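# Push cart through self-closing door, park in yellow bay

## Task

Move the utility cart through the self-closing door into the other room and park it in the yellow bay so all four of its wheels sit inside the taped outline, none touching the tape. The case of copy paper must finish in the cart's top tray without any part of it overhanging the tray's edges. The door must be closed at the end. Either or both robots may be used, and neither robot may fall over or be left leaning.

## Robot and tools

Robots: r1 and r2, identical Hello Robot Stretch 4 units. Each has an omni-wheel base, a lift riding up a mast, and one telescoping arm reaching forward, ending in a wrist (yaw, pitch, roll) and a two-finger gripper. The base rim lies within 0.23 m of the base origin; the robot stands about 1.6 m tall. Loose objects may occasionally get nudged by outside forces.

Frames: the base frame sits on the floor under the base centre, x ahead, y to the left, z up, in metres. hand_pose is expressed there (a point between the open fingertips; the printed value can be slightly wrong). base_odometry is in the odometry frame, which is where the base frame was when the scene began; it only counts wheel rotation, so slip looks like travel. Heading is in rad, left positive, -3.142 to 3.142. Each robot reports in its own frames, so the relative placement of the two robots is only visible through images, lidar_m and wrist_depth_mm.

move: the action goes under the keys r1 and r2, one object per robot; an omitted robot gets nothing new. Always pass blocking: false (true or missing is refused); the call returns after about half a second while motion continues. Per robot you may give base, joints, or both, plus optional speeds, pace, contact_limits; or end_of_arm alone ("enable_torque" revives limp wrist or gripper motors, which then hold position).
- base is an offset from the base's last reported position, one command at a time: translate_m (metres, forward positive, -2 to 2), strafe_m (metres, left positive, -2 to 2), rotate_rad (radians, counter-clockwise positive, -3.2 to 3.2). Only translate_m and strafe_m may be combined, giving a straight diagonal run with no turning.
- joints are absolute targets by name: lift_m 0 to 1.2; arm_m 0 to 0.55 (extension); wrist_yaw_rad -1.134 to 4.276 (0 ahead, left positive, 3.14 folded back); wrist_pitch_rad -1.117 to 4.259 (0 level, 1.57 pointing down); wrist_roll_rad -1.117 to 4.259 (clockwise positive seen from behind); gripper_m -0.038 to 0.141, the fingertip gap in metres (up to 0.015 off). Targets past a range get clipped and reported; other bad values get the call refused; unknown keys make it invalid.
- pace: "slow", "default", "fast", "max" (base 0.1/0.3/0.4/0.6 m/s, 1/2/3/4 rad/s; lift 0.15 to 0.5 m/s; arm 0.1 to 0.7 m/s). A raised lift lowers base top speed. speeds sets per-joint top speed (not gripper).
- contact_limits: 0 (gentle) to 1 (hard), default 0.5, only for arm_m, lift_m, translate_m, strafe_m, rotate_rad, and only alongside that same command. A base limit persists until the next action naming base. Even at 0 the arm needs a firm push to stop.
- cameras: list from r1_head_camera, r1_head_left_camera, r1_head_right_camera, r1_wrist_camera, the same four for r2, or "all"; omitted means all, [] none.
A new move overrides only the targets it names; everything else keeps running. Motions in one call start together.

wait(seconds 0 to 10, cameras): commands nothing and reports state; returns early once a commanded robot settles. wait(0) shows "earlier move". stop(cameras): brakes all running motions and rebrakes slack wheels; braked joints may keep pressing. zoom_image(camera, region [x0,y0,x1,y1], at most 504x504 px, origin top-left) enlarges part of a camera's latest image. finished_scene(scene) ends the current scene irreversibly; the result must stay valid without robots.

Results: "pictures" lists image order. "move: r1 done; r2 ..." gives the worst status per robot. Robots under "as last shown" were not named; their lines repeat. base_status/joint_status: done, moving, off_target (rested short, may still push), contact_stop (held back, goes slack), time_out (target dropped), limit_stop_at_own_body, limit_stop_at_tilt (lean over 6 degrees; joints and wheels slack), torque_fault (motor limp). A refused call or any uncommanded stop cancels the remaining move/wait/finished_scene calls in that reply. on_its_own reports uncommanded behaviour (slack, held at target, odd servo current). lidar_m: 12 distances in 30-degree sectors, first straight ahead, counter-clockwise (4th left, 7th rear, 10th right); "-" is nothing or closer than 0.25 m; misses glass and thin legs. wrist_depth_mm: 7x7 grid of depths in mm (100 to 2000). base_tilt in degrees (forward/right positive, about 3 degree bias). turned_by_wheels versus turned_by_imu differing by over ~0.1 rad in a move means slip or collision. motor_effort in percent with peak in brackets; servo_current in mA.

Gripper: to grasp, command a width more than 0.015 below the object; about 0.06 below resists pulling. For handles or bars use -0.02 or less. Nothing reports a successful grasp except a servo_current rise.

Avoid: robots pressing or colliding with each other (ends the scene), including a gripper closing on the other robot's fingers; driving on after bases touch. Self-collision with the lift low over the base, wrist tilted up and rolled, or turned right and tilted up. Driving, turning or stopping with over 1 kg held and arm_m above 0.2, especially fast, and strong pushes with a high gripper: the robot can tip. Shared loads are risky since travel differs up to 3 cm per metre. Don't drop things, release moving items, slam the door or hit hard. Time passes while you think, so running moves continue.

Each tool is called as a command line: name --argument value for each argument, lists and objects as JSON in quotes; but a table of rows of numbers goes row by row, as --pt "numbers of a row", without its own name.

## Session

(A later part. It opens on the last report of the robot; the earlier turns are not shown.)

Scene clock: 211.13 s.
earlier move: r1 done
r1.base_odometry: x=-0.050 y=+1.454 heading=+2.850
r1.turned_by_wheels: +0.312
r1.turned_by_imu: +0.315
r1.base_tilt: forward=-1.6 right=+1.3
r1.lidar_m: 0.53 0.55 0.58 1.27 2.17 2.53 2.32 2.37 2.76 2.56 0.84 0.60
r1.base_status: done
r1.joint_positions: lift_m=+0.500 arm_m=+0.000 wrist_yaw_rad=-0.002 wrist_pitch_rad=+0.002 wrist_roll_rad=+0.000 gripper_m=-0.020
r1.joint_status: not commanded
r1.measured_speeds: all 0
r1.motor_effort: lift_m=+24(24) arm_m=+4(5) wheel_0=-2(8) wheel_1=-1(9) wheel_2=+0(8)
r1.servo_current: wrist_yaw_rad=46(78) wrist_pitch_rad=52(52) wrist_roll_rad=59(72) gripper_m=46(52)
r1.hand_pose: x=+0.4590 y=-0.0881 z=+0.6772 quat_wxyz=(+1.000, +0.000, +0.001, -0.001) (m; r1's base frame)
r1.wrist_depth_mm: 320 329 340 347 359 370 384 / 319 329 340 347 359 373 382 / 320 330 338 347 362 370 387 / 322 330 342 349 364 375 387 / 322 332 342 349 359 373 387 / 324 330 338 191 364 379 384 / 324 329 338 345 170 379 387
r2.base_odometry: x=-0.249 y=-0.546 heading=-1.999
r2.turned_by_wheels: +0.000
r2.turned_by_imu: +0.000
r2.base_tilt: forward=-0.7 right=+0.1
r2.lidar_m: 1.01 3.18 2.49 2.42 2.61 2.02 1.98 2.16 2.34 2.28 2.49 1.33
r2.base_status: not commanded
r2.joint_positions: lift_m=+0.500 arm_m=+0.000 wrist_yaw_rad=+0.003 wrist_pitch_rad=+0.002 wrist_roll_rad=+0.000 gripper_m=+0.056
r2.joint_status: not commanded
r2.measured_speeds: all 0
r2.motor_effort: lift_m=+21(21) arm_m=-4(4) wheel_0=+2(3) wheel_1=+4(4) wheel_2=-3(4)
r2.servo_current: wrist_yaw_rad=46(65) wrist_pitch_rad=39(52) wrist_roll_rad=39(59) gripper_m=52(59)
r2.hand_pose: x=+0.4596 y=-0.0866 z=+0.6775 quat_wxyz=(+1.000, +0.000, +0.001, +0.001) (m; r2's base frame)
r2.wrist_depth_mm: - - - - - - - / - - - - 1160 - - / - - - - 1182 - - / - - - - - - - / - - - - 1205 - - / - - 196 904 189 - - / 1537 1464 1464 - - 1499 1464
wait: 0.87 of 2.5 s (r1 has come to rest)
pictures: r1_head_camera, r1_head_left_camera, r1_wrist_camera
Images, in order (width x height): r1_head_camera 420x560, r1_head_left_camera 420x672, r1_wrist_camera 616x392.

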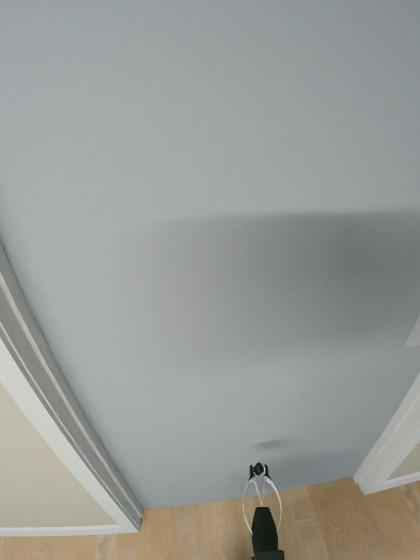

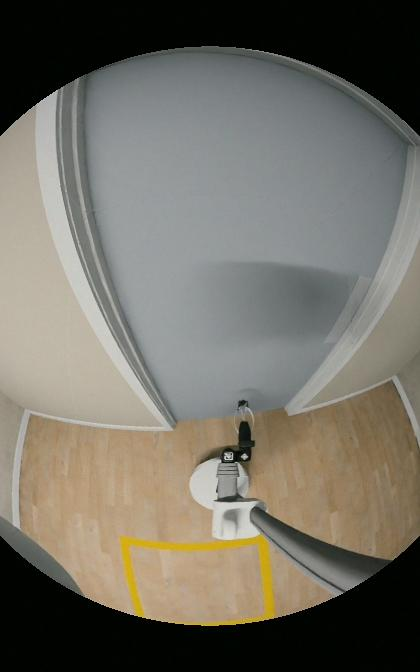

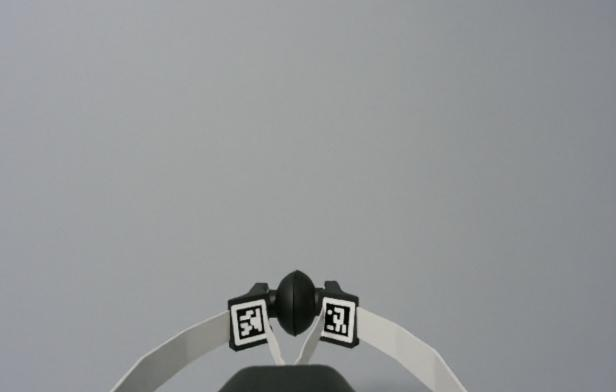

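move --blocking false --r1 '{"base": {"rotate_rad": 0.125}}' --cameras '[]'

wait --seconds 1.5 --cameras '[]'

move --blocking false --r1 '{"base": {"strafe_m": -0.27}}' --cameras '[]'

wait --seconds 2.5 --cameras '["r1_head_camera","r1_head_left_camera","r1_wrist_camera"]'

Scene clock: 221.10 s.
move: r1 moving
r1.base_odometry: x=-0.050 y=+1.454 heading=+2.975
r1.turned_by_wheels: +0.125
r1.turned_by_imu: +0.125
r1.base_tilt: forward=-1.6 right=+1.2
r1.lidar_m: 0.53 0.55 0.66 1.79 2.25 2.40 2.31 2.40 2.67 2.00 0.79 0.55
r1.base_status: rotate_rad moving
r1.joint_positions: lift_m=+0.500 arm_m=+0.000 wrist_yaw_rad=-0.002 wrist_pitch_rad=+0.002 wrist_roll_rad=+0.000 gripper_m=-0.020
r1.joint_status: not commanded
r1.measured_speeds: translate_m=+0.000 strafe_m=+0.000 rotate_rad=+0.031 lift_m=+0.000 arm_m=+0.000 wrist_yaw_rad=+0.000 wrist_pitch_rad=+0.000 wrist_roll_rad=+0.000
r1.motor_effort: lift_m=+24(24) arm_m=+4(5) wheel_0=-3(8) wheel_1=-1(7) wheel_2=-1(6)
r1.servo_current: wrist_yaw_rad=59(65) wrist_pitch_rad=46(46) wrist_roll_rad=46(59) gripper_m=46(46)
r1.hand_pose: x=+0.4590 y=-0.0880 z=+0.6772 quat_wxyz=(+1.000, +0.000, +0.001, -0.001) (m; r1's base frame)
r1.wrist_depth_mm: 329 330 330 332 332 334 336 / 329 332 332 332 334 334 336 / 332 330 334 334 332 336 336 / 332 332 332 334 336 334 338 / 332 334 336 334 336 336 338 / 332 334 338 191 338 338 342 / 332 332 336 336 169 342 338
r2: as last shown
r2.lidar_m: 1.03 3.18 2.51 2.42 2.58 2.04 2.00 2.16 2.31 2.30 2.46 1.33
r2.motor_effort: lift_m=+21(21) arm_m=-4(4) wheel_0=+3(3) wheel_1=+4(4) wheel_2=-3(4)
r2.servo_current: wrist_yaw_rad=46(59) wrist_pitch_rad=39(46) wrist_roll_rad=52(52) gripper_m=52(52)
r2.wrist_depth_mm: - - - - - - - / - - - - 1138 - - / - - - - 1182 - - / - - - - - - - / - - - - 1160 - - / - - 196 917 189 - - / 1537 1464 1464 - - 1430 1499
pictures: none
No camera images: "cameras" was empty.

Scene clock: 221.40 s.
earlier move: r1 done
r1.base_odometry: x=-0.050 y=+1.454 heading=+2.975
r1.turned_by_wheels: +0.000
r1.turned_by_imu: +0.000
r1.base_tilt: forward=-1.6 right=+1.3
r1.lidar_m: 0.53 0.53 0.68 1.78 2.23 2.41 2.31 2.42 2.65 1.99 0.79 0.54
r1.base_status: done
r1.joint_positions: lift_m=+0.500 arm_m=+0.000 wrist_yaw_rad=-0.002 wrist_pitch_rad=+0.002 wrist_roll_rad=+0.000 gripper_m=-0.020
r1.joint_status: not commanded
r1.measured_speeds: all 0
r1.motor_effort: lift_m=+24(24) arm_m=+4(5) wheel_0=-1(8) wheel_1=+0(7) wheel_2=+0(6)
r1.servo_current: wrist_yaw_rad=46(65) wrist_pitch_rad=39(46) wrist_roll_rad=52(65) gripper_m=39(46)
r1.hand_pose: x=+0.4590 y=-0.0880 z=+0.6772 quat_wxyz=(+1.000, +0.000, +0.001, -0.001) (m; r1's base frame)
r1.wrist_depth_mm: 330 330 330 330 330 334 332 / 329 329 332 332 332 334 336 / 330 330 330 334 334 334 336 / 332 334 332 332 334 336 336 / 332 332 334 334 334 338 336 / 334 332 334 190 334 336 338 / 334 334 336 334 170 336 340
r2.base_odometry: x=-0.249 y=-0.546 heading=-1.999
r2.turned_by_wheels: +0.000
r2.turned_by_imu: +0.000
r2.base_tilt: forward=-0.7 right=+0.1
r2.lidar_m: 1.03 3.18 2.49 2.39 2.57 2.04 1.99 2.16 2.34 2.29 2.48 1.31
r2.base_status: not commanded
r2.joint_positions: lift_m=+0.500 arm_m=+0.000 wrist_yaw_rad=+0.003 wrist_pitch_rad=+0.002 wrist_roll_rad=+0.000 gripper_m=+0.056
r2.joint_status: not commanded
r2.measured_speeds: all 0
r2.motor_effort: lift_m=+21(21) arm_m=-4(4) wheel_0=+2(3) wheel_1=+3(4) wheel_2=-3(4)
r2.servo_current: wrist_yaw_rad=59(65) wrist_pitch_rad=39(46) wrist_roll_rad=52(52) gripper_m=52(52)
r2.hand_pose: x=+0.4596 y=-0.0866 z=+0.6775 quat_wxyz=(+1.000, +0.000, +0.001, +0.001) (m; r2's base frame)
r2.wrist_depth_mm: - - - - - - - / - - - - 1182 - - / - - - - 1182 - - / - - - - - - - / - - - - 1182 - - / - - 196 917 189 - - / 1499 1464 1464 - - 1499 1464
wait: 0.30 of 1.5 s (r1 has come to rest)
pictures: none
No camera images: "cameras" was empty.

Scene clock: 221.90 s.
move: r1 moving
r1.base_odometry: x=-0.044 y=+1.490 heading=+2.975
r1.turned_by_wheels: +0.000
r1.turned_by_imu: +0.000
r1.base_tilt: forward=-1.6 right=+1.3
r1.lidar_m: 0.52 0.57 0.67 1.80 2.29 2.40 2.30 2.42 2.61 1.98 0.81 0.57
r1.base_status: strafe_m moving
r1.joint_positions: lift_m=+0.500 arm_m=+0.000 wrist_yaw_rad=-0.002 wrist_pitch_rad=+0.002 wrist_roll_rad=+0.000 gripper_m=-0.020
r1.joint_status: not commanded
r1.measured_speeds: translate_m=+0.000 strafe_m=-0.139 rotate_rad=+0.003 lift_m=+0.000 arm_m=+0.000 wrist_yaw_rad=+0.000 wrist_pitch_rad=+0.000 wrist_roll_rad=+0.000
r1.motor_effort: lift_m=+24(24) arm_m=+4(4) wheel_0=+12(12) wheel_1=-9(10) wheel_2=+0(1)
r1.servo_current: wrist_yaw_rad=46(65) wrist_pitch_rad=46(46) wrist_roll_rad=39(65) gripper_m=33(52)
r1.hand_pose: x=+0.4590 y=-0.0880 z=+0.6772 quat_wxyz=(+1.000, +0.000, +0.001, -0.001) (m; r1's base frame)
r1.wrist_depth_mm: 330 330 330 332 332 334 334 / 332 332 332 332 336 334 334 / 332 332 332 334 334 334 336 / 330 332 332 334 334 334 336 / 332 332 336 334 336 336 338 / 336 334 334 191 336 338 338 / 336 336 338 336 169 338 338
r2: as last shown
r2.lidar_m: 1.00 3.18 2.50 2.42 2.62 2.04 1.99 2.19 2.32 2.27 2.48 1.31
r2.motor_effort: lift_m=+21(21) arm_m=-4(4) wheel_0=+3(3) wheel_1=+4(4) wheel_2=-4(4)
r2.servo_current: wrist_yaw_rad=46(52) wrist_pitch_rad=39(46) wrist_roll_rad=39(65) gripper_m=52(52)
r2.wrist_depth_mm: - - - - - - - / - - - - 1160 - - / - - - - 1182 - - / - - - - - - - / - - - - 1160 - - / - - 196 917 189 - - / 1537 1430 1464 - - 1499 1430
pictures: none
No camera images: "cameras" was empty.

Scene clock: 223.63 s.
earlier move: r1 done
r1.base_odometry: x=-0.005 y=+1.720 heading=+2.975
r1.turned_by_wheels: +0.000
r1.turned_by_imu: -0.001
r1.base_tilt: forward=-1.6 right=+1.3
r1.lidar_m: 0.53 0.57 0.73 1.79 2.52 2.41 2.30 2.42 2.36 2.05 0.70 0.59
r1.base_status: done
r1.joint_positions: lift_m=+0.500 arm_m=+0.000 wrist_yaw_rad=-0.002 wrist_pitch_rad=+0.002 wrist_roll_rad=+0.000 gripper_m=-0.020
r1.joint_status: not commanded
r1.measured_speeds: all 0
r1.motor_effort: lift_m=+24(24) arm_m=+4(4) wheel_0=+1(12) wheel_1=+0(10) wheel_2=+0(1)
r1.servo_current: wrist_yaw_rad=39(65) wrist_pitch_rad=33(52) wrist_roll_rad=46(65) gripper_m=46(52)
r1.hand_pose: x=+0.4590 y=-0.0880 z=+0.6772 quat_wxyz=(+1.000, +0.000, +0.001, -0.001) (m; r1's base frame)
r1.wrist_depth_mm: 330 332 334 338 338 343 343 / 330 334 336 338 340 342 343 / 330 334 336 340 340 345 345 / 334 336 336 340 340 343 345 / 332 334 338 340 342 343 347 / 336 338 338 191 342 345 347 / 336 336 340 340 169 345 347
r2.base_odometry: x=-0.249 y=-0.546 heading=-1.999
r2.turned_by_wheels: +0.000
r2.turned_by_imu: +0.000
r2.base_tilt: forward=-0.7 right=+0.1
r2.lidar_m: 1.01 3.13 2.50 2.41 2.62 2.03 2.00 2.16 2.33 2.28 2.46 1.29
r2.base_status: not commanded
r2.joint_positions: lift_m=+0.500 arm_m=+0.000 wrist_yaw_rad=+0.003 wrist_pitch_rad=+0.002 wrist_roll_rad=+0.000 gripper_m=+0.056
r2.joint_status: not commanded
r2.measured_speeds: all 0
r2.motor_effort: lift_m=+21(21) arm_m=-4(4) wheel_0=+2(3) wheel_1=+4(4) wheel_2=-4(4)
r2.servo_current: wrist_yaw_rad=52(59) wrist_pitch_rad=46(46) wrist_roll_rad=46(65) gripper_m=52(52)
r2.hand_pose: x=+0.4596 y=-0.0866 z=+0.6775 quat_wxyz=(+1.000, +0.000, +0.001, +0.001) (m; r2's base frame)
r2.wrist_depth_mm: - - - - - - - / - - - - 1160 - - / - - - - 1182 - - / - - - - - - - / - - - - 1160 - - / - - 196 917 189 - - / 1537 1430 1464 - - 1464 1430
wait: 1.73 of 2.5 s (r1 has come to rest)
pictures: r1_head_camera, r1_head_left_camera, r1_wrist_camera
Images, in order (width x height): r1_head_camera 420x560, r1_head_left_camera 420x672, r1_wrist_camera 616x392.

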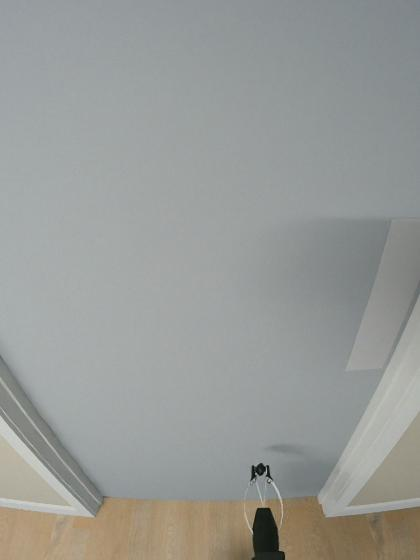

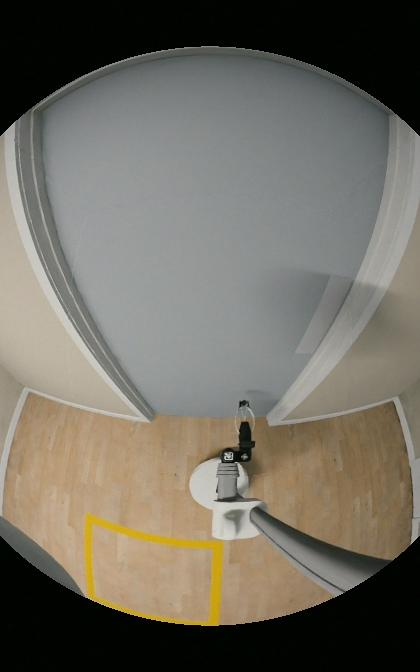

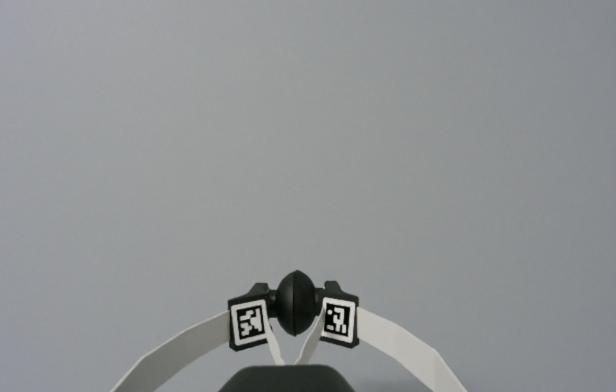

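move --blocking false --r1 '{"base": {"translate_m": 0.62,"strafe_m":-0.05}, "pace":"slow", "contact_limits":{"translate_m":0.8,"strafe_m":0.8}}' --cameras '[]'

wait --seconds 8 --cameras '["r1_head_camera","r1_head_left_camera","r1_wrist_camera","r2_head_camera"]'

r1: "contact_limits": translate_m and strafe_m are given together and make one move, which takes one limit: state it under one of them only
Scene clock: 229.50 s.
r1.base_odometry: x=-0.005 y=+1.720 heading=+2.975
r1.turned_by_wheels: +0.000
r1.turned_by_imu: +0.000
r1.base_tilt: forward=-1.6 right=+1.3
r1.lidar_m: 0.52 0.57 0.72 1.79 2.54 2.40 2.30 2.43 2.38 2.03 0.72 0.59
r1.base_status: done
r1.joint_positions: lift_m=+0.500 arm_m=+0.000 wrist_yaw_rad=-0.002 wrist_pitch_rad=+0.002 wrist_roll_rad=+0.000 gripper_m=-0.020
r1.joint_status: not commanded
r1.measured_speeds: all 0
r1.motor_effort: lift_m=+24(24) arm_m=+4(4) wheel_0=+1(12) wheel_1=+0(10) wheel_2=+0(1)
r1.servo_current: wrist_yaw_rad=46(65) wrist_pitch_rad=33(52) wrist_roll_rad=46(65) gripper_m=39(52)
r1.hand_pose: x=+0.4590 y=-0.0880 z=+0.6772 quat_wxyz=(+1.000, +0.000, +0.001, -0.001) (m; r1's base frame)
r1.wrist_depth_mm: 330 332 334 338 338 342 343 / 330 334 334 336 340 343 342 / 334 336 334 340 340 343 345 / 330 334 336 340 340 340 345 / 334 334 338 336 342 345 347 / 336 334 338 191 345 345 349 / 336 336 340 342 169 345 351
r2.base_odometry: x=-0.249 y=-0.546 heading=-1.999
r2.turned_by_wheels: +0.000
r2.turned_by_imu: +0.000
r2.base_tilt: forward=-0.7 right=+0.1
r2.lidar_m: 0.99 3.12 2.50 2.42 2.60 2.05 2.00 2.17 2.34 2.28 2.48 1.29
r2.base_status: not commanded
r2.joint_positions: lift_m=+0.500 arm_m=+0.000 wrist_yaw_rad=+0.003 wrist_pitch_rad=+0.002 wrist_roll_rad=+0.000 gripper_m=+0.056
r2.joint_status: not commanded
r2.measured_speeds: all 0
r2.motor_effort: lift_m=+21(21) arm_m=-4(4) wheel_0=+2(3) wheel_1=+4(4) wheel_2=-3(4)
r2.servo_current: wrist_yaw_rad=39(59) wrist_pitch_rad=39(46) wrist_roll_rad=46(65) gripper_m=52(52)
r2.hand_pose: x=+0.4596 y=-0.0866 z=+0.6775 quat_wxyz=(+1.000, +0.000, +0.001, +0.001) (m; r2's base frame)
r2.wrist_depth_mm: - - - - - - - / - - - - 1182 - - / - - - - 1205 - - / - - - - - - - / - - - - 1182 - - / - - 196 904 189 - - / 1499 1430 1464 - - 1499 1499
pictures: none

not run: a call was refused earlier in this reply.

move --blocking false --r1 '{"base": {"translate_m": 0.62,"strafe_m":-0.05}, "pace":"slow", "contact_limits":{"translate_m":0.8}}' --cameras '[]'

wait --seconds 8 --cameras '["r1_head_camera","r1_head_left_camera","r1_wrist_camera","r2_head_camera"]'

Scene clock: 234.83 s.
move: r1 moving
r1.base_odometry: x=-0.017 y=+1.723 heading=+2.975
r1.turned_by_wheels: +0.000
r1.turned_by_imu: +0.000
r1.base_tilt: forward=-1.6 right=+1.3
r1.lidar_m: 0.52 0.55 0.74 1.74 2.52 2.43 2.32 2.45 2.38 1.96 0.67 0.55
r1.base_status: translate_m moving; strafe_m moving
r1.joint_positions: lift_m=+0.500 arm_m=+0.000 wrist_yaw_rad=-0.002 wrist_pitch_rad=+0.002 wrist_roll_rad=+0.000 gripper_m=-0.020
r1.joint_status: not commanded
r1.measured_speeds: translate_m=+0.049 strafe_m=-0.004 rotate_rad=-0.001 lift_m=+0.000 arm_m=+0.000 wrist_yaw_rad=+0.000 wrist_pitch_rad=+0.000 wrist_roll_rad=+0.000
r1.motor_effort: lift_m=+24(24) arm_m=+4(4) wheel_0=+5(8) wheel_1=+3(5) wheel_2=-7(7)
r1.servo_current: wrist_yaw_rad=59(59) wrist_pitch_rad=46(46) wrist_roll_rad=46(65) gripper_m=46(46)
r1.contact_limits: translate_m 0.8
r1.hand_pose: x=+0.4590 y=-0.0880 z=+0.6772 quat_wxyz=(+1.000, +0.000, +0.001, -0.001) (m; r1's base frame)
r1.wrist_depth_mm: 322 324 325 329 330 330 334 / 322 325 327 329 329 330 334 / 322 324 329 329 330 332 332 / 324 324 325 330 332 332 334 / 322 327 327 329 332 336 336 / 325 327 327 191 330 334 338 / 325 327 327 332 170 336 338
r2.base_odometry: x=-0.249 y=-0.546 heading=-1.999
r2.turned_by_wheels: +0.000
r2.turned_by_imu: +0.000
r2.base_tilt: forward=-0.7 right=+0.1
r2.lidar_m: 1.01 3.17 2.52 2.41 2.60 2.05 1.99 2.17 2.33 2.29 2.49 1.34
r2.base_status: not commanded
r2.joint_positions: lift_m=+0.500 arm_m=+0.000 wrist_yaw_rad=+0.003 wrist_pitch_rad=+0.002 wrist_roll_rad=+0.000 gripper_m=+0.056
r2.joint_status: not commanded
r2.measured_speeds: all 0
r2.motor_effort: lift_m=+21(21) arm_m=-4(4) wheel_0=+2(3) wheel_1=+4(4) wheel_2=-3(4)
r2.servo_current: wrist_yaw_rad=46(52) wrist_pitch_rad=46(52) wrist_roll_rad=46(65) gripper_m=46(59)
r2.hand_pose: x=+0.4596 y=-0.0866 z=+0.6775 quat_wxyz=(+1.000, +0.000, +0.001, +0.001) (m; r2's base frame)
r2.wrist_depth_mm: - - - - - - - / - - - - 1160 - - / - - - - 1182 - - / - - - - - - - / - - - - 1160 - - / - - 196 904 189 - - / 1537 1430 1499 - - 1499 1464
pictures: none
No camera images: "cameras" was empty.

Scene clock: 241.83 s.
earlier move: r1 done
r1.base_odometry: x=-0.608 y=+1.873 heading=+2.974
r1.turned_by_wheels: -0.001
r1.turned_by_imu: +0.026
r1.base_tilt: forward=-1.6 right=+1.3
r1.lidar_m: 0.32 0.29 0.29 0.42 2.58 3.02 2.92 3.08 0.41 0.35 2.35 0.48
r1.base_status: done
r1.joint_positions: lift_m=+0.500 arm_m=-0.001 wrist_yaw_rad=-0.011 wrist_pitch_rad=+0.002 wrist_roll_rad=+0.000 gripper_m=-0.020
r1.joint_status: not commanded
r1.measured_speeds: all 0
r1.motor_effort: lift_m=+24(24) arm_m=+11(13) wheel_0=+0(14) wheel_1=+2(12) wheel_2=-14(24)
r1.servo_current: wrist_yaw_rad=65(91) wrist_pitch_rad=39(52) wrist_roll_rad=46(72) gripper_m=52(52)
r1.contact_limits: translate_m 0.8
r1.hand_pose: x=+0.4577 y=-0.0906 z=+0.6772 quat_wxyz=(+1.000, +0.000, +0.001, -0.005) (m; r1's base frame)
r1.wrist_depth_mm: 157 179 203 238 293 - - / 156 177 204 239 291 - - / 158 177 204 239 291 - - / 156 180 204 241 291 - - / 158 178 204 241 293 - - / 156 177 196 199 183 - - / 158 170 177 163 285 1430 1618
r2.base_odometry: x=-0.249 y=-0.546 heading=-1.999
r2.turned_by_wheels: +0.000
r2.turned_by_imu: +0.001
r2.base_tilt: forward=-0.7 right=+0.1
r2.lidar_m: 1.02 3.16 2.49 2.43 2.60 2.05 2.00 2.17 2.33 2.30 2.47 1.32
r2.base_status: not commanded
r2.joint_positions: lift_m=+0.500 arm_m=+0.000 wrist_yaw_rad=+0.003 wrist_pitch_rad=+0.002 wrist_roll_rad=+0.000 gripper_m=+0.056
r2.joint_status: not commanded
r2.measured_speeds: all 0
r2.motor_effort: lift_m=+21(21) arm_m=-4(4) wheel_0=+2(3) wheel_1=+4(4) wheel_2=-3(4)
r2.servo_current: wrist_yaw_rad=39(65) wrist_pitch_rad=46(52) wrist_roll_rad=52(65) gripper_m=46(59)
r2.hand_pose: x=+0.4596 y=-0.0866 z=+0.6775 quat_wxyz=(+1.000, +0.000, +0.001, +0.001) (m; r2's base frame)
r2.wrist_depth_mm: - - - - - - - / - - - - 1205 - - / - - - - 1205 - - / - - - - - - - / - - - - 1160 - - / - - 196 917 189 - - / 1499 1430 1499 - - 1464 1430
wait: 7.00 of 8 s (r1 has come to rest)
pictures: r1_head_camera, r1_head_left_camera, r1_wrist_camera, r2_head_camera
Images, in order (width x height): r1_head_camera 420x560, r1_head_left_camera 420x672, r1_wrist_camera 616x392, r2_head_camera 420x560.

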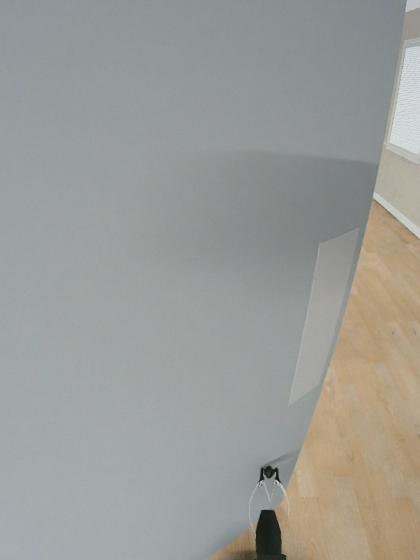

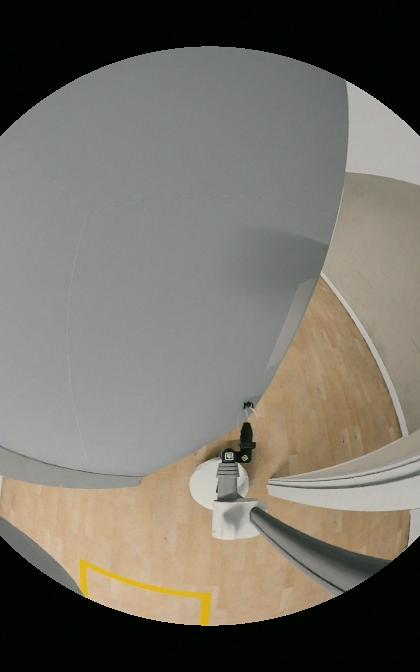

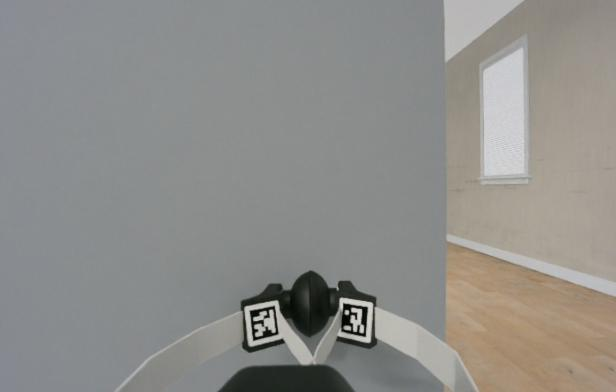

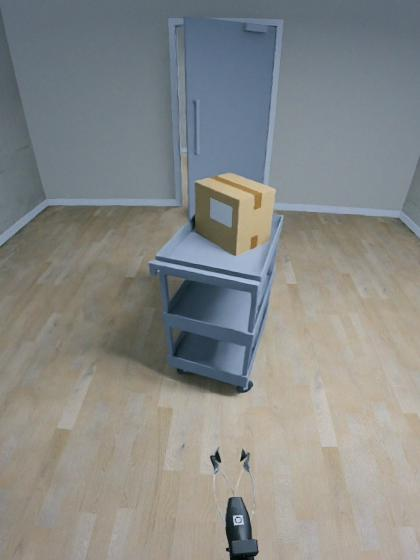

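move --blocking false --r1 '{"base": {"translate_m": 0.35}, "pace":"slow", "contact_limits":{"translate_m":0.8}}' --cameras '[]'

wait --seconds 6 --cameras '["r1_head_camera","r1_head_left_camera","r1_wrist_camera","r2_head_camera"]'

Scene clock: 246.47 s.
move: r1 moving
r1.base_odometry: x=-0.620 y=+1.875 heading=+2.973
r1.turned_by_wheels: -0.001
r1.turned_by_imu: -0.002
r1.base_tilt: forward=-1.7 right=+1.3
r1.lidar_m: 0.31 0.27 0.29 0.40 2.58 3.03 2.95 3.07 0.38 0.36 2.35 0.47
r1.base_status: translate_m moving
r1.joint_positions: lift_m=+0.500 arm_m=-0.001 wrist_yaw_rad=-0.012 wrist_pitch_rad=+0.002 wrist_roll_rad=+0.000 gripper_m=-0.020
r1.joint_status: not commanded
r1.measured_speeds: translate_m=+0.049 strafe_m=+0.000 rotate_rad=+0.002 lift_m=+0.000 arm_m=+0.000 wrist_yaw_rad=-0.001 wrist_pitch_rad=+0.000 wrist_roll_rad=+0.000
r1.motor_effort: lift_m=+24(24) arm_m=+11(11) wheel_0=-1(2) wheel_1=+7(8) wheel_2=-20(21)
r1.servo_current: wrist_yaw_rad=65(78) wrist_pitch_rad=46(46) wrist_roll_rad=39(52) gripper_m=46(46)
r1.contact_limits: translate_m 0.8
r1.hand_pose: x=+0.4576 y=-0.0910 z=+0.6772 quat_wxyz=(+1.000, +0.000, +0.001, -0.006) (m; r1's base frame)
r1.wrist_depth_mm: 151 176 200 236 291 - - / 152 173 201 236 290 - - / 157 174 201 238 290 - - / 155 174 202 237 289 - - / 153 174 202 237 291 - - / 152 175 193 198 183 - - / 155 170 176 181 283 135 1618
r2: as last shown
r2.turned_by_imu: +0.000
r2.lidar_m: 1.01 3.19 2.49 2.44 2.62 2.05 2.01 2.17 2.31 2.28 2.46 1.31
r2.motor_effort: lift_m=+21(21) arm_m=-4(4) wheel_0=+2(3) wheel_1=+4(4) wheel_2=-4(4)
r2.servo_current: wrist_yaw_rad=59(59) wrist_pitch_rad=39(52) wrist_roll_rad=46(52) gripper_m=52(59)
r2.wrist_depth_mm: - - - - - - - / - - - - 1182 - - / - - - - 1182 - - / - - - - - - - / - - - - 1182 - - / - - 196 917 190 - - / 1537 1430 1464 - - 1464 1464
pictures: none
No camera images: "cameras" was empty.

Scene clock: 250.73 s.
earlier move: r1 done
r1.base_odometry: x=-0.952 y=+1.932 heading=+2.974
r1.turned_by_wheels: +0.002
r1.turned_by_imu: -0.005
r1.base_tilt: forward=-1.6 right=+1.3
r1.lidar_m: 0.25 0.25 - 0.25 0.38 3.38 3.32 0.53 0.52 1.39 2.35 3.19
r1.base_status: done
r1.joint_positions: lift_m=+0.500 arm_m=+0.000 wrist_yaw_rad=-0.007 wrist_pitch_rad=+0.002 wrist_roll_rad=+0.000 gripper_m=-0.020
r1.joint_status: not commanded
r1.measured_speeds: all 0
r1.motor_effort: lift_m=+23(24) arm_m=+5(11) wheel_0=+4(6) wheel_1=+11(12) wheel_2=-8(21)
r1.servo_current: wrist_yaw_rad=52(91) wrist_pitch_rad=46(52) wrist_roll_rad=52(72) gripper_m=46(52)
r1.contact_limits: translate_m 0.8
r1.hand_pose: x=+0.4586 y=-0.0895 z=+0.6772 quat_wxyz=(+1.000, +0.000, +0.001, -0.004) (m; r1's base frame)
r1.wrist_depth_mm: - 154 169 - - - - / 121 142 169 - - - - / 125 142 169 - - - - / 122 138 169 - - - - / 128 142 169 - - - - / 121 141 170 198 - - - / 118 133 168 184 155 1537 1618
r2.base_odometry: x=-0.249 y=-0.546 heading=-1.999
r2.turned_by_wheels: +0.000
r2.turned_by_imu: +0.001
r2.base_tilt: forward=-0.7 right=+0.0
r2.lidar_m: 1.04 3.14 2.50 2.39 2.57 2.06 2.01 2.17 2.32 2.29 2.46 1.28
r2.base_status: not commanded
r2.joint_positions: lift_m=+0.500 arm_m=+0.000 wrist_yaw_rad=+0.003 wrist_pitch_rad=+0.002 wrist_roll_rad=+0.000 gripper_m=+0.056
r2.joint_status: not commanded
r2.measured_speeds: all 0
r2.motor_effort: lift_m=+21(21) arm_m=-4(4) wheel_0=+2(3) wheel_1=+4(4) wheel_2=-3(4)
r2.servo_current: wrist_yaw_rad=59(65) wrist_pitch_rad=39(52) wrist_roll_rad=46(65) gripper_m=52(59)
r2.hand_pose: x=+0.4596 y=-0.0866 z=+0.6775 quat_wxyz=(+1.000, +0.000, +0.001, +0.001) (m; r2's base frame)
r2.wrist_depth_mm: - - - - - - - / - - - - 1182 - - / - - - - 1182 - - / - - - - - - - / - - - - 1182 - - / - - 196 917 189 - - / 1537 1464 1430 - - 1499 1430
wait: 4.27 of 6 s (r1 has come to rest)
pictures: r1_head_camera, r1_head_left_camera, r1_wrist_camera, r2_head_camera
Images, in order (width x height): r1_head_camera 420x560, r1_head_left_camera 420x672, r1_wrist_camera 616x392, r2_head_camera 420x560.

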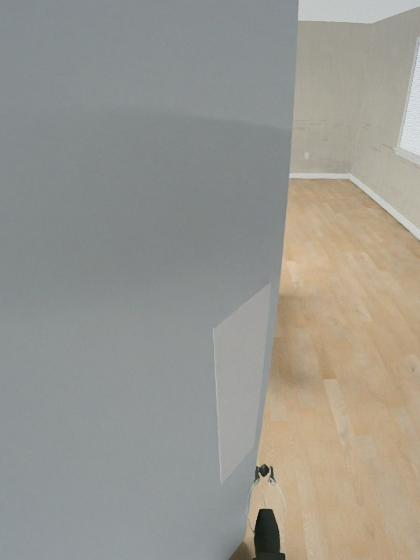

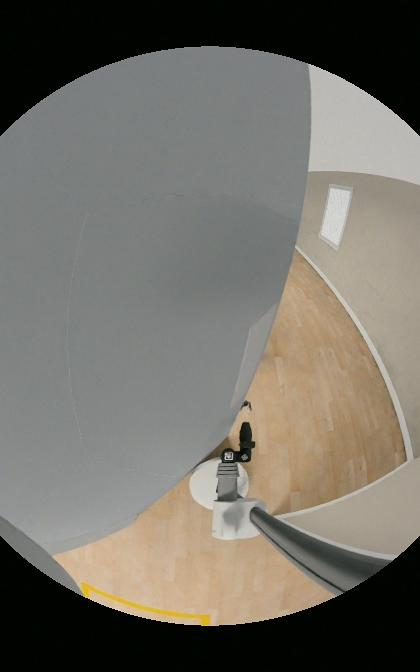

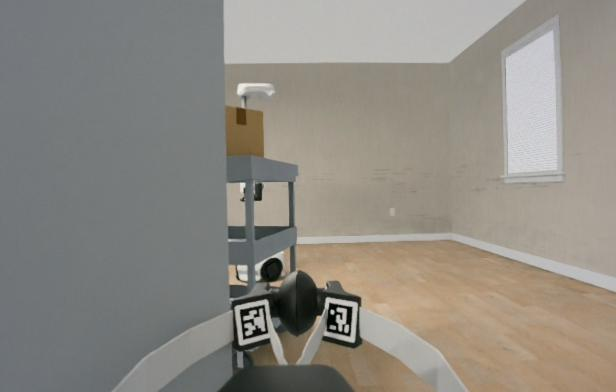

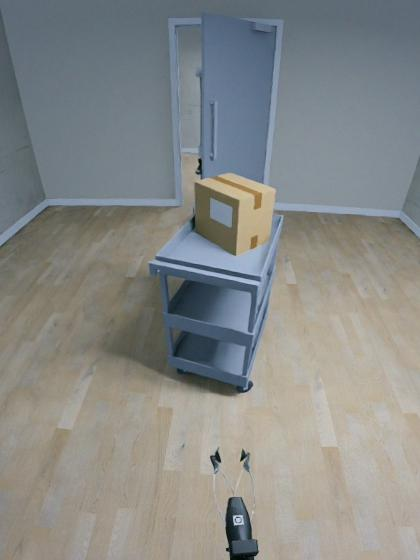

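move --blocking false --r1 '{"base": {"translate_m": 0.22}, "pace":"slow", "contact_limits":{"translate_m":0.8}}' --cameras '[]'

wait --seconds 6 --cameras '["r1_head_left_camera","r1_wrist_camera","r2_head_camera","r2_wrist_camera"]'

Scene clock: 261.23 s.
move: r1 moving
r1.base_odometry: x=-0.964 y=+1.934 heading=+2.975
r1.turned_by_wheels: +0.001
r1.turned_by_imu: +0.000
r1.base_tilt: forward=-1.6 right=+1.3
r1.lidar_m: 0.25 0.25 - 0.25 0.36 3.40 3.32 0.56 0.52 1.43 2.35 3.21
r1.base_status: translate_m moving
r1.joint_positions: lift_m=+0.500 arm_m=+0.000 wrist_yaw_rad=-0.003 wrist_pitch_rad=+0.002 wrist_roll_rad=+0.000 gripper_m=-0.020
r1.joint_status: not commanded
r1.measured_speeds: translate_m=+0.048 strafe_m=+0.000 rotate_rad=+0.001 lift_m=+0.000 arm_m=+0.000 wrist_yaw_rad=+0.000 wrist_pitch_rad=+0.000 wrist_roll_rad=+0.000
r1.motor_effort: lift_m=+23(23) arm_m=+5(5) wheel_0=+7(9) wheel_1=+15(16) wheel_2=-12(13)
r1.servo_current: wrist_yaw_rad=52(59) wrist_pitch_rad=46(46) wrist_roll_rad=52(65) gripper_m=33(46)
r1.contact_limits: translate_m 0.8
r1.hand_pose: x=+0.4589 y=-0.0883 z=+0.6772 quat_wxyz=(+1.000, +0.000, +0.001, -0.002) (m; r1's base frame)
r1.wrist_depth_mm: 126 156 171 - - - - / 123 144 171 - - - - / 123 144 171 - - - - / 123 140 166 - - - - / 115 147 165 - - - - / 122 143 172 193 - - - / 125 135 164 183 144 1576 1576
r2: as last shown
r2.turned_by_imu: +0.000
r2.base_tilt: forward=-0.7 right=+0.1
r2.lidar_m: 1.00 3.14 2.49 2.41 2.58 2.05 2.01 2.16 2.33 2.27 2.46 1.36
r2.motor_effort: lift_m=+21(21) arm_m=-4(4) wheel_0=+2(3) wheel_1=+3(4) wheel_2=-3(4)
r2.servo_current: wrist_yaw_rad=52(65) wrist_pitch_rad=39(46) wrist_roll_rad=46(59) gripper_m=46(52)
r2.wrist_depth_mm: - - - - - - - / - - - - 1160 - - / - - - - 1182 - - / - - - - - - - / - - - - 1182 - - / - - 196 891 189 - - / 1499 1430 1464 - - 1464 1464
pictures: none
No camera images: "cameras" was empty.

Scene clock: 264.20 s.
earlier move: r1 done
r1.base_odometry: x=-1.169 y=+1.968 heading=+2.975
r1.turned_by_wheels: +0.000
r1.turned_by_imu: -0.001
r1.base_tilt: forward=-1.6 right=+1.3
r1.lidar_m: 0.27 0.25 - 0.25 0.30 0.87 3.55 0.67 0.80 2.24 2.36 3.20
r1.base_status: done
r1.joint_positions: lift_m=+0.500 arm_m=+0.000 wrist_yaw_rad=-0.003 wrist_pitch_rad=+0.002 wrist_roll_rad=+0.000 gripper_m=-0.020
r1.joint_status: not commanded
r1.measured_speeds: all 0
r1.motor_effort: lift_m=+23(23) arm_m=+5(5) wheel_0=+3(9) wheel_1=+9(16) wheel_2=-7(13)
r1.servo_current: wrist_yaw_rad=52(78) wrist_pitch_rad=46(52) wrist_roll_rad=39(65) gripper_m=39(52)
r1.contact_limits: translate_m 0.8
r1.hand_pose: x=+0.4589 y=-0.0882 z=+0.6772 quat_wxyz=(+1.000, +0.000, +0.001, -0.001) (m; r1's base frame)
r1.wrist_depth_mm: - - - - - - - / - - - - - - - / - - 1366 - - - - / - - - - - - - / - - - - - - - / - - 189 193 - - - / 1708 1499 164 183 144 1576 1661
r2.base_odometry: x=-0.249 y=-0.546 heading=-1.999
r2.turned_by_wheels: +0.000
r2.turned_by_imu: +0.000
r2.base_tilt: forward=-0.7 right=+0.0
r2.lidar_m: 1.01 3.16 2.50 2.44 2.59 2.03 1.98 2.19 2.32 2.27 2.47 1.36
r2.base_status: not commanded
r2.joint_positions: lift_m=+0.500 arm_m=+0.000 wrist_yaw_rad=+0.003 wrist_pitch_rad=+0.002 wrist_roll_rad=+0.000 gripper_m=+0.056
r2.joint_status: not commanded
r2.measured_speeds: all 0
r2.motor_effort: lift_m=+21(21) arm_m=-4(4) wheel_0=+2(3) wheel_1=+4(4) wheel_2=-3(4)
r2.servo_current: wrist_yaw_rad=46(65) wrist_pitch_rad=39(52) wrist_roll_rad=52(65) gripper_m=46(52)
r2.hand_pose: x=+0.4596 y=-0.0866 z=+0.6775 quat_wxyz=(+1.000, +0.000, +0.001, +0.001) (m; r2's base frame)
r2.wrist_depth_mm: - - - - - - - / - - - - 1182 - - / - - - - 1205 - - / - - - - - - - / - - - - 1160 - - / - - 196 917 189 - - / 1576 1464 1430 - - 1499 1464
wait: 2.97 of 6 s (r1 has come to rest)
pictures: r1_head_left_camera, r1_wrist_camera, r2_head_camera, r2_wrist_camera
Images, in order (width x height): r1_head_left_camera 420x672, r1_wrist_camera 616x392, r2_head_camera 420x560, r2_wrist_camera 616x392.

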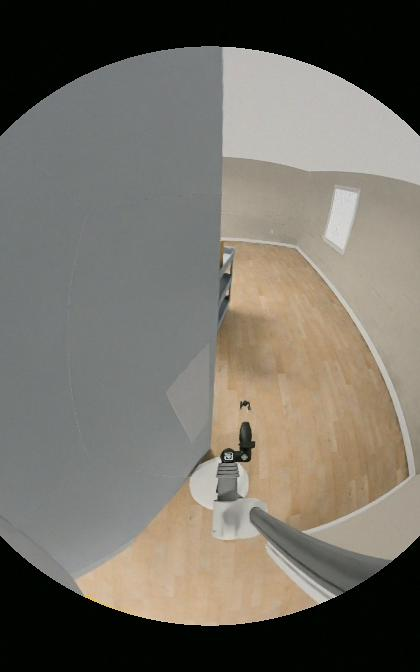

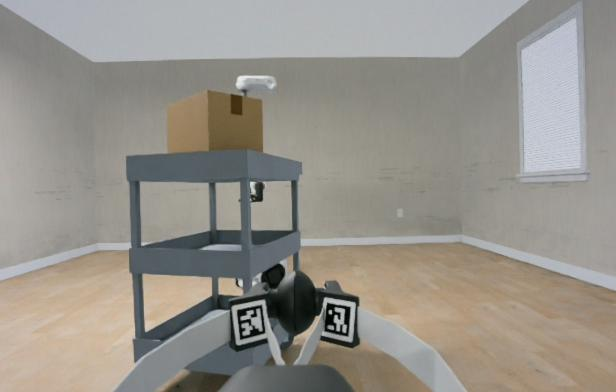

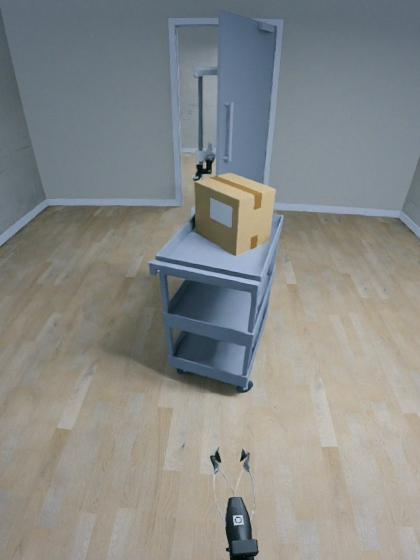

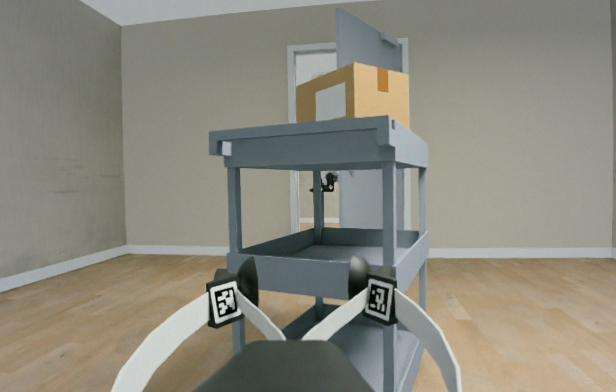

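move --blocking false --r1 '{"base": {"translate_m": 0.12, "strafe_m":0.25}, "pace":"slow", "contact_limits":{"translate_m":0.8}}' --cameras '[]'

wait --seconds 6 --cameras '["r1_head_left_camera","r1_wrist_camera","r2_head_camera","r1_head_right_camera"]'

Scene clock: 291.57 s.
move: r1 moving
r1.base_odometry: x=-1.176 y=+1.959 heading=+2.974
r1.turned_by_wheels: -0.001
r1.turned_by_imu: -0.001
r1.base_tilt: forward=-1.6 right=+1.3
r1.lidar_m: 0.29 0.25 - 0.25 0.29 0.82 3.58 0.68 0.80 2.26 2.33 3.24
r1.base_status: translate_m moving; strafe_m moving
r1.joint_positions: lift_m=+0.500 arm_m=+0.000 wrist_yaw_rad=-0.003 wrist_pitch_rad=+0.002 wrist_roll_rad=+0.000 gripper_m=-0.020
r1.joint_status: not commanded
r1.measured_speeds: translate_m=+0.021 strafe_m=+0.045 rotate_rad=-0.001 lift_m=+0.000 arm_m=+0.000 wrist_yaw_rad=+0.000 wrist_pitch_rad=+0.000 wrist_roll_rad=+0.000
r1.motor_effort: lift_m=+23(23) arm_m=+5(5) wheel_0=-14(17) wheel_1=+13(15) wheel_2=-7(10)
r1.servo_current: wrist_yaw_rad=52(59) wrist_pitch_rad=46(46) wrist_roll_rad=52(59) gripper_m=39(46)
r1.contact_limits: translate_m 0.8
r1.hand_pose: x=+0.4589 y=-0.0882 z=+0.6772 quat_wxyz=(+1.000, +0.000, +0.001, -0.001) (m; r1's base frame)
r1.wrist_depth_mm: - - - - - - - / - - - - - - - / - - 1366 - - - - / - - - - - - - / - - - - - - - / - - 188 193 - - - / 1708 1499 164 183 144 1618 1618
r2: as last shown
r2.lidar_m: 1.00 3.19 2.49 2.39 2.61 2.07 2.00 2.16 2.31 2.29 2.48 1.33
r2.motor_effort: lift_m=+21(21) arm_m=-4(4) wheel_0=+2(3) wheel_1=+4(4) wheel_2=-4(4)
r2.servo_current: wrist_yaw_rad=39(59) wrist_pitch_rad=39(46) wrist_roll_rad=39(59) gripper_m=46(52)
r2.wrist_depth_mm: - - - - - - - / - - - - 1205 - - / - - - - 1182 - - / - - - - - - - / - - - - 1205 - - / - - 196 917 189 - - / 1537 1464 1464 - - 1464 1430
pictures: none
No camera images: "cameras" was empty.

Scene clock: 295.13 s.
earlier move: r1 done
r1.base_odometry: x=-1.329 y=+1.742 heading=+2.974
r1.turned_by_wheels: +0.000
r1.turned_by_imu: +0.002
r1.base_tilt: forward=-1.6 right=+1.3
r1.lidar_m: 1.36 0.25 0.25 - 0.25 0.36 3.66 0.91 0.96 2.51 2.60 3.56
r1.base_status: done
r1.joint_positions: lift_m=+0.500 arm_m=+0.000 wrist_yaw_rad=-0.003 wrist_pitch_rad=+0.002 wrist_roll_rad=+0.000 gripper_m=-0.020
r1.joint_status: not commanded
r1.measured_speeds: all 0
r1.motor_effort: lift_m=+23(23) arm_m=+5(5) wheel_0=-6(17) wheel_1=+7(15) wheel_2=-4(10)
r1.servo_current: wrist_yaw_rad=59(72) wrist_pitch_rad=39(52) wrist_roll_rad=65(72) gripper_m=46(52)
r1.contact_limits: translate_m 0.8
r1.hand_pose: x=+0.4589 y=-0.0882 z=+0.6772 quat_wxyz=(+1.000, +0.000, +0.001, -0.001) (m; r1's base frame)
r1.wrist_depth_mm: - - - - - - - / - - - - - - - / - - - 1229 - - - / - - - - - - - / - - - - - - - / - - 1229 193 - - - / 1661 1576 164 147 144 1537 1661
r2.base_odometry: x=-0.249 y=-0.546 heading=-1.999
r2.turned_by_wheels: +0.000
r2.turned_by_imu: +0.001
r2.base_tilt: forward=-0.7 right=+0.1
r2.lidar_m: 1.03 3.17 2.49 2.41 2.59 2.06 1.98 2.19 2.35 2.30 2.47 1.32
r2.base_status: not commanded
r2.joint_positions: lift_m=+0.500 arm_m=+0.000 wrist_yaw_rad=+0.003 wrist_pitch_rad=+0.002 wrist_roll_rad=+0.000 gripper_m=+0.056
r2.joint_status: not commanded
r2.measured_speeds: all 0
r2.motor_effort: lift_m=+21(21) arm_m=-4(4) wheel_0=+2(3) wheel_1=+4(4) wheel_2=-3(4)
r2.servo_current: wrist_yaw_rad=39(59) wrist_pitch_rad=39(46) wrist_roll_rad=52(65) gripper_m=46(59)
r2.hand_pose: x=+0.4596 y=-0.0866 z=+0.6775 quat_wxyz=(+1.000, +0.000, +0.001, +0.001) (m; r2's base frame)
r2.wrist_depth_mm: - - - - - - - / - - - - 1182 - - / - - - - 1182 - - / - - - - - - - / - - - - 1182 - - / - - 196 917 189 - - / 1537 1464 1464 - - 1499 1464
wait: 3.57 of 6 s (r1 has come to rest)
pictures: r1_head_left_camera, r1_head_right_camera, r1_wrist_camera, r2_head_camera
Images, in order (width x height): r1_head_left_camera 420x672, r1_head_right_camera 420x672, r1_wrist_camera 616x392, r2_head_camera 420x560.

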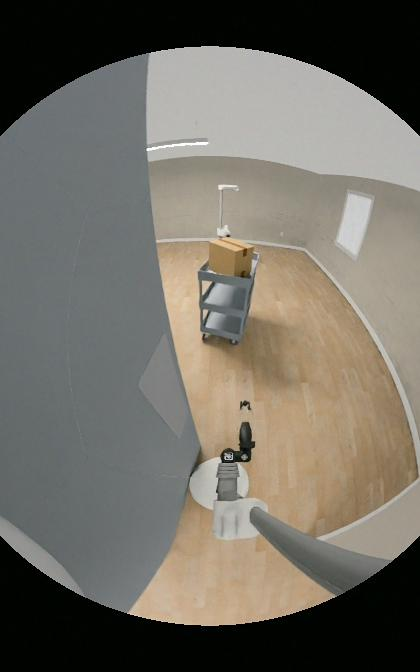

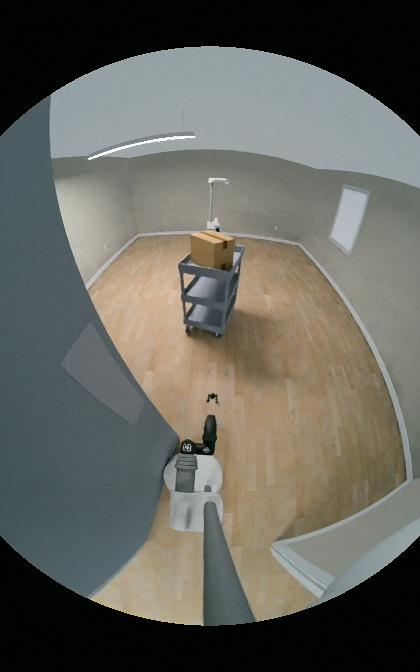

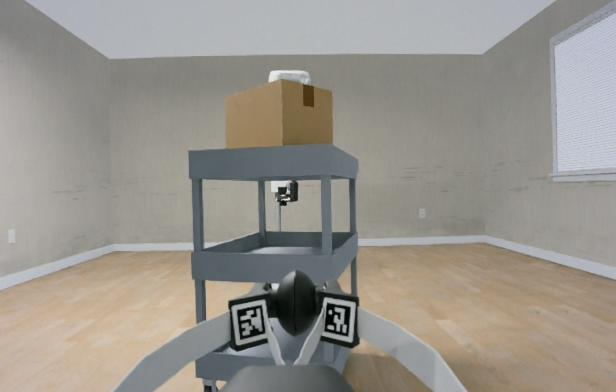

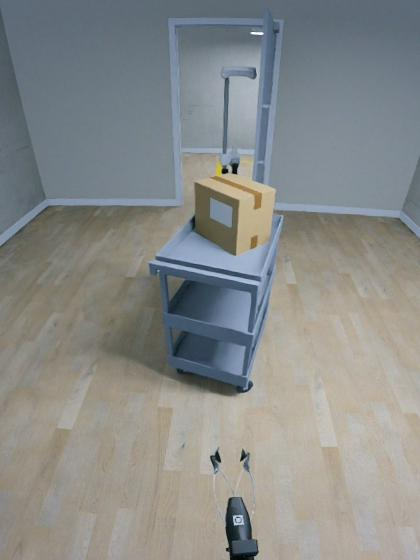

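move --blocking false --r1 '{"base": {"translate_m": 0.15, "strafe_m":0.25}, "pace":"slow", "contact_limits":{"translate_m":0.6}}' --cameras '[]'

wait --seconds 6 --cameras '["r1_head_left_camera","r1_head_camera","r2_head_camera"]'

Scene clock: 300.37 s.
move: r1 moving
r1.base_odometry: x=-1.337 y=+1.733 heading=+2.974
r1.turned_by_wheels: +0.000
r1.turned_by_imu: +0.000
r1.base_tilt: forward=-1.6 right=+1.3
r1.lidar_m: 1.35 0.25 0.25 - 0.25 0.35 3.69 0.94 0.96 2.51 2.63 3.58
r1.base_status: translate_m moving; strafe_m moving
r1.joint_positions: lift_m=+0.500 arm_m=+0.000 wrist_yaw_rad=-0.003 wrist_pitch_rad=+0.002 wrist_roll_rad=+0.000 gripper_m=-0.020
r1.joint_status: not commanded
r1.measured_speeds: translate_m=+0.025 strafe_m=+0.042 rotate_rad=-0.001 lift_m=+0.000 arm_m=+0.000 wrist_yaw_rad=+0.000 wrist_pitch_rad=+0.000 wrist_roll_rad=+0.000
r1.motor_effort: lift_m=+23(23) arm_m=+5(5) wheel_0=-11(11) wheel_1=+13(14) wheel_2=-6(7)
r1.servo_current: wrist_yaw_rad=52(72) wrist_pitch_rad=39(46) wrist_roll_rad=59(65) gripper_m=46(46)
r1.contact_limits: translate_m 0.6
r1.hand_pose: x=+0.4589 y=-0.0882 z=+0.6772 quat_wxyz=(+1.000, +0.000, +0.001, -0.001) (m; r1's base frame)
r1.wrist_depth_mm: - - - - - - - / - - - - - - - / - - - 1255 - - - / - - - - - - - / - - - - - - - / - - 1229 193 - - - / 1708 1618 164 146 144 1537 1576
r2: as last shown
r2.turned_by_imu: +0.000
r2.lidar_m: 1.00 3.18 2.50 2.42 2.57 2.05 2.00 2.18 2.30 2.28 2.48 1.35
r2.servo_current: wrist_yaw_rad=52(52) wrist_pitch_rad=39(46) wrist_roll_rad=46(65) gripper_m=52(52)
r2.wrist_depth_mm: - - - - - - - / - - - - 1182 - - / - - - - 1182 - - / - - - - - - - / - - - - 1205 - - / - - 196 917 189 - - / 1537 1464 1499 - - 1537 1464
pictures: none
No camera images: "cameras" was empty.

Scene clock: 304.07 s.
earlier move: r1 done
r1.base_odometry: x=-1.518 y=+1.521 heading=+2.975
r1.turned_by_wheels: +0.000
r1.turned_by_imu: +0.003
r1.base_tilt: forward=-1.6 right=+1.3
r1.lidar_m: 1.23 2.82 0.25 - 0.25 0.26 0.51 1.27 1.21 2.74 2.85 1.25
r1.base_status: done
r1.joint_positions: lift_m=+0.500 arm_m=+0.000 wrist_yaw_rad=-0.003 wrist_pitch_rad=+0.002 wrist_roll_rad=+0.000 gripper_m=-0.020
r1.joint_status: not commanded
r1.measured_speeds: all 0
r1.motor_effort: lift_m=+23(23) arm_m=+5(5) wheel_0=-4(11) wheel_1=+7(15) wheel_2=-1(8)
r1.servo_current: wrist_yaw_rad=39(78) wrist_pitch_rad=39(52) wrist_roll_rad=46(78) gripper_m=46(52)
r1.contact_limits: translate_m 0.6
r1.hand_pose: x=+0.4589 y=-0.0882 z=+0.6772 quat_wxyz=(+1.000, +0.000, +0.001, -0.001) (m; r1's base frame)
r1.wrist_depth_mm: - - - - - - - / - - - - 1138 - - / - - - 1229 1098 - - / - - - - - - - / - - - 1661 - - - / - - - 193 179 - - / 1708 1576 178 147 143 1537 1618
r2.base_odometry: x=-0.249 y=-0.546 heading=-1.999
r2.turned_by_wheels: +0.000
r2.turned_by_imu: +0.001
r2.base_tilt: forward=-0.7 right=+0.1
r2.lidar_m: 1.00 3.18 2.49 2.42 2.61 2.02 1.99 2.16 2.31 2.29 2.48 1.32
r2.base_status: not commanded
r2.joint_positions: lift_m=+0.500 arm_m=+0.000 wrist_yaw_rad=+0.003 wrist_pitch_rad=+0.002 wrist_roll_rad=+0.000 gripper_m=+0.056
r2.joint_status: not commanded
r2.measured_speeds: all 0
r2.motor_effort: lift_m=+21(21) arm_m=-4(4) wheel_0=+2(3) wheel_1=+4(4) wheel_2=-3(4)
r2.servo_current: wrist_yaw_rad=52(65) wrist_pitch_rad=39(46) wrist_roll_rad=46(65) gripper_m=52(59)
r2.hand_pose: x=+0.4596 y=-0.0866 z=+0.6775 quat_wxyz=(+1.000, +0.000, +0.001, +0.001) (m; r2's base frame)
r2.wrist_depth_mm: - - - - - - - / - - - - 1182 - - / - - - - 1205 - - / - - - - - - - / - - - - 1336 - - / - - 196 917 189 - - / 1499 1464 1430 - - 1464 1464
wait: 3.70 of 6 s (r1 has come to rest)
pictures: r1_head_camera, r1_head_left_camera, r2_head_camera
Images, in order (width x height): r1_head_camera 420x560, r1_head_left_camera 420x672, r2_head_camera 420x560.

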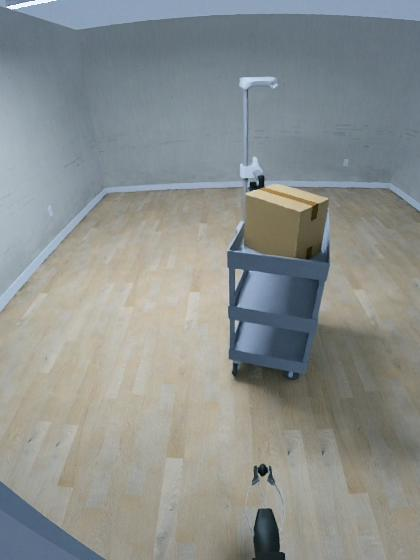

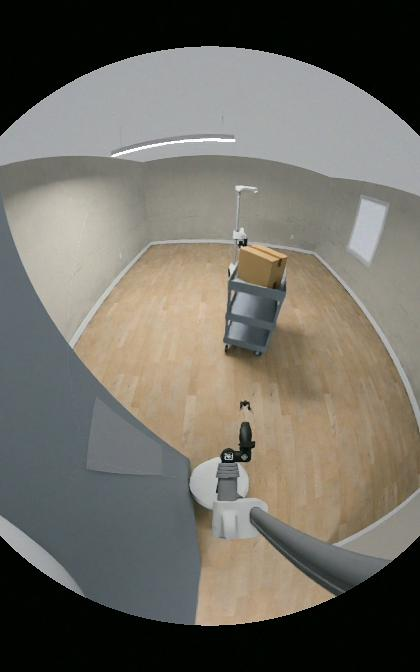

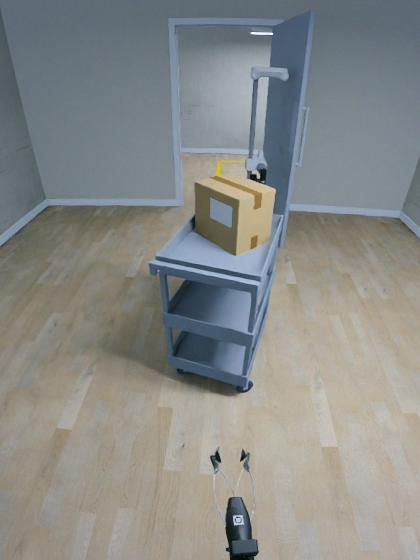

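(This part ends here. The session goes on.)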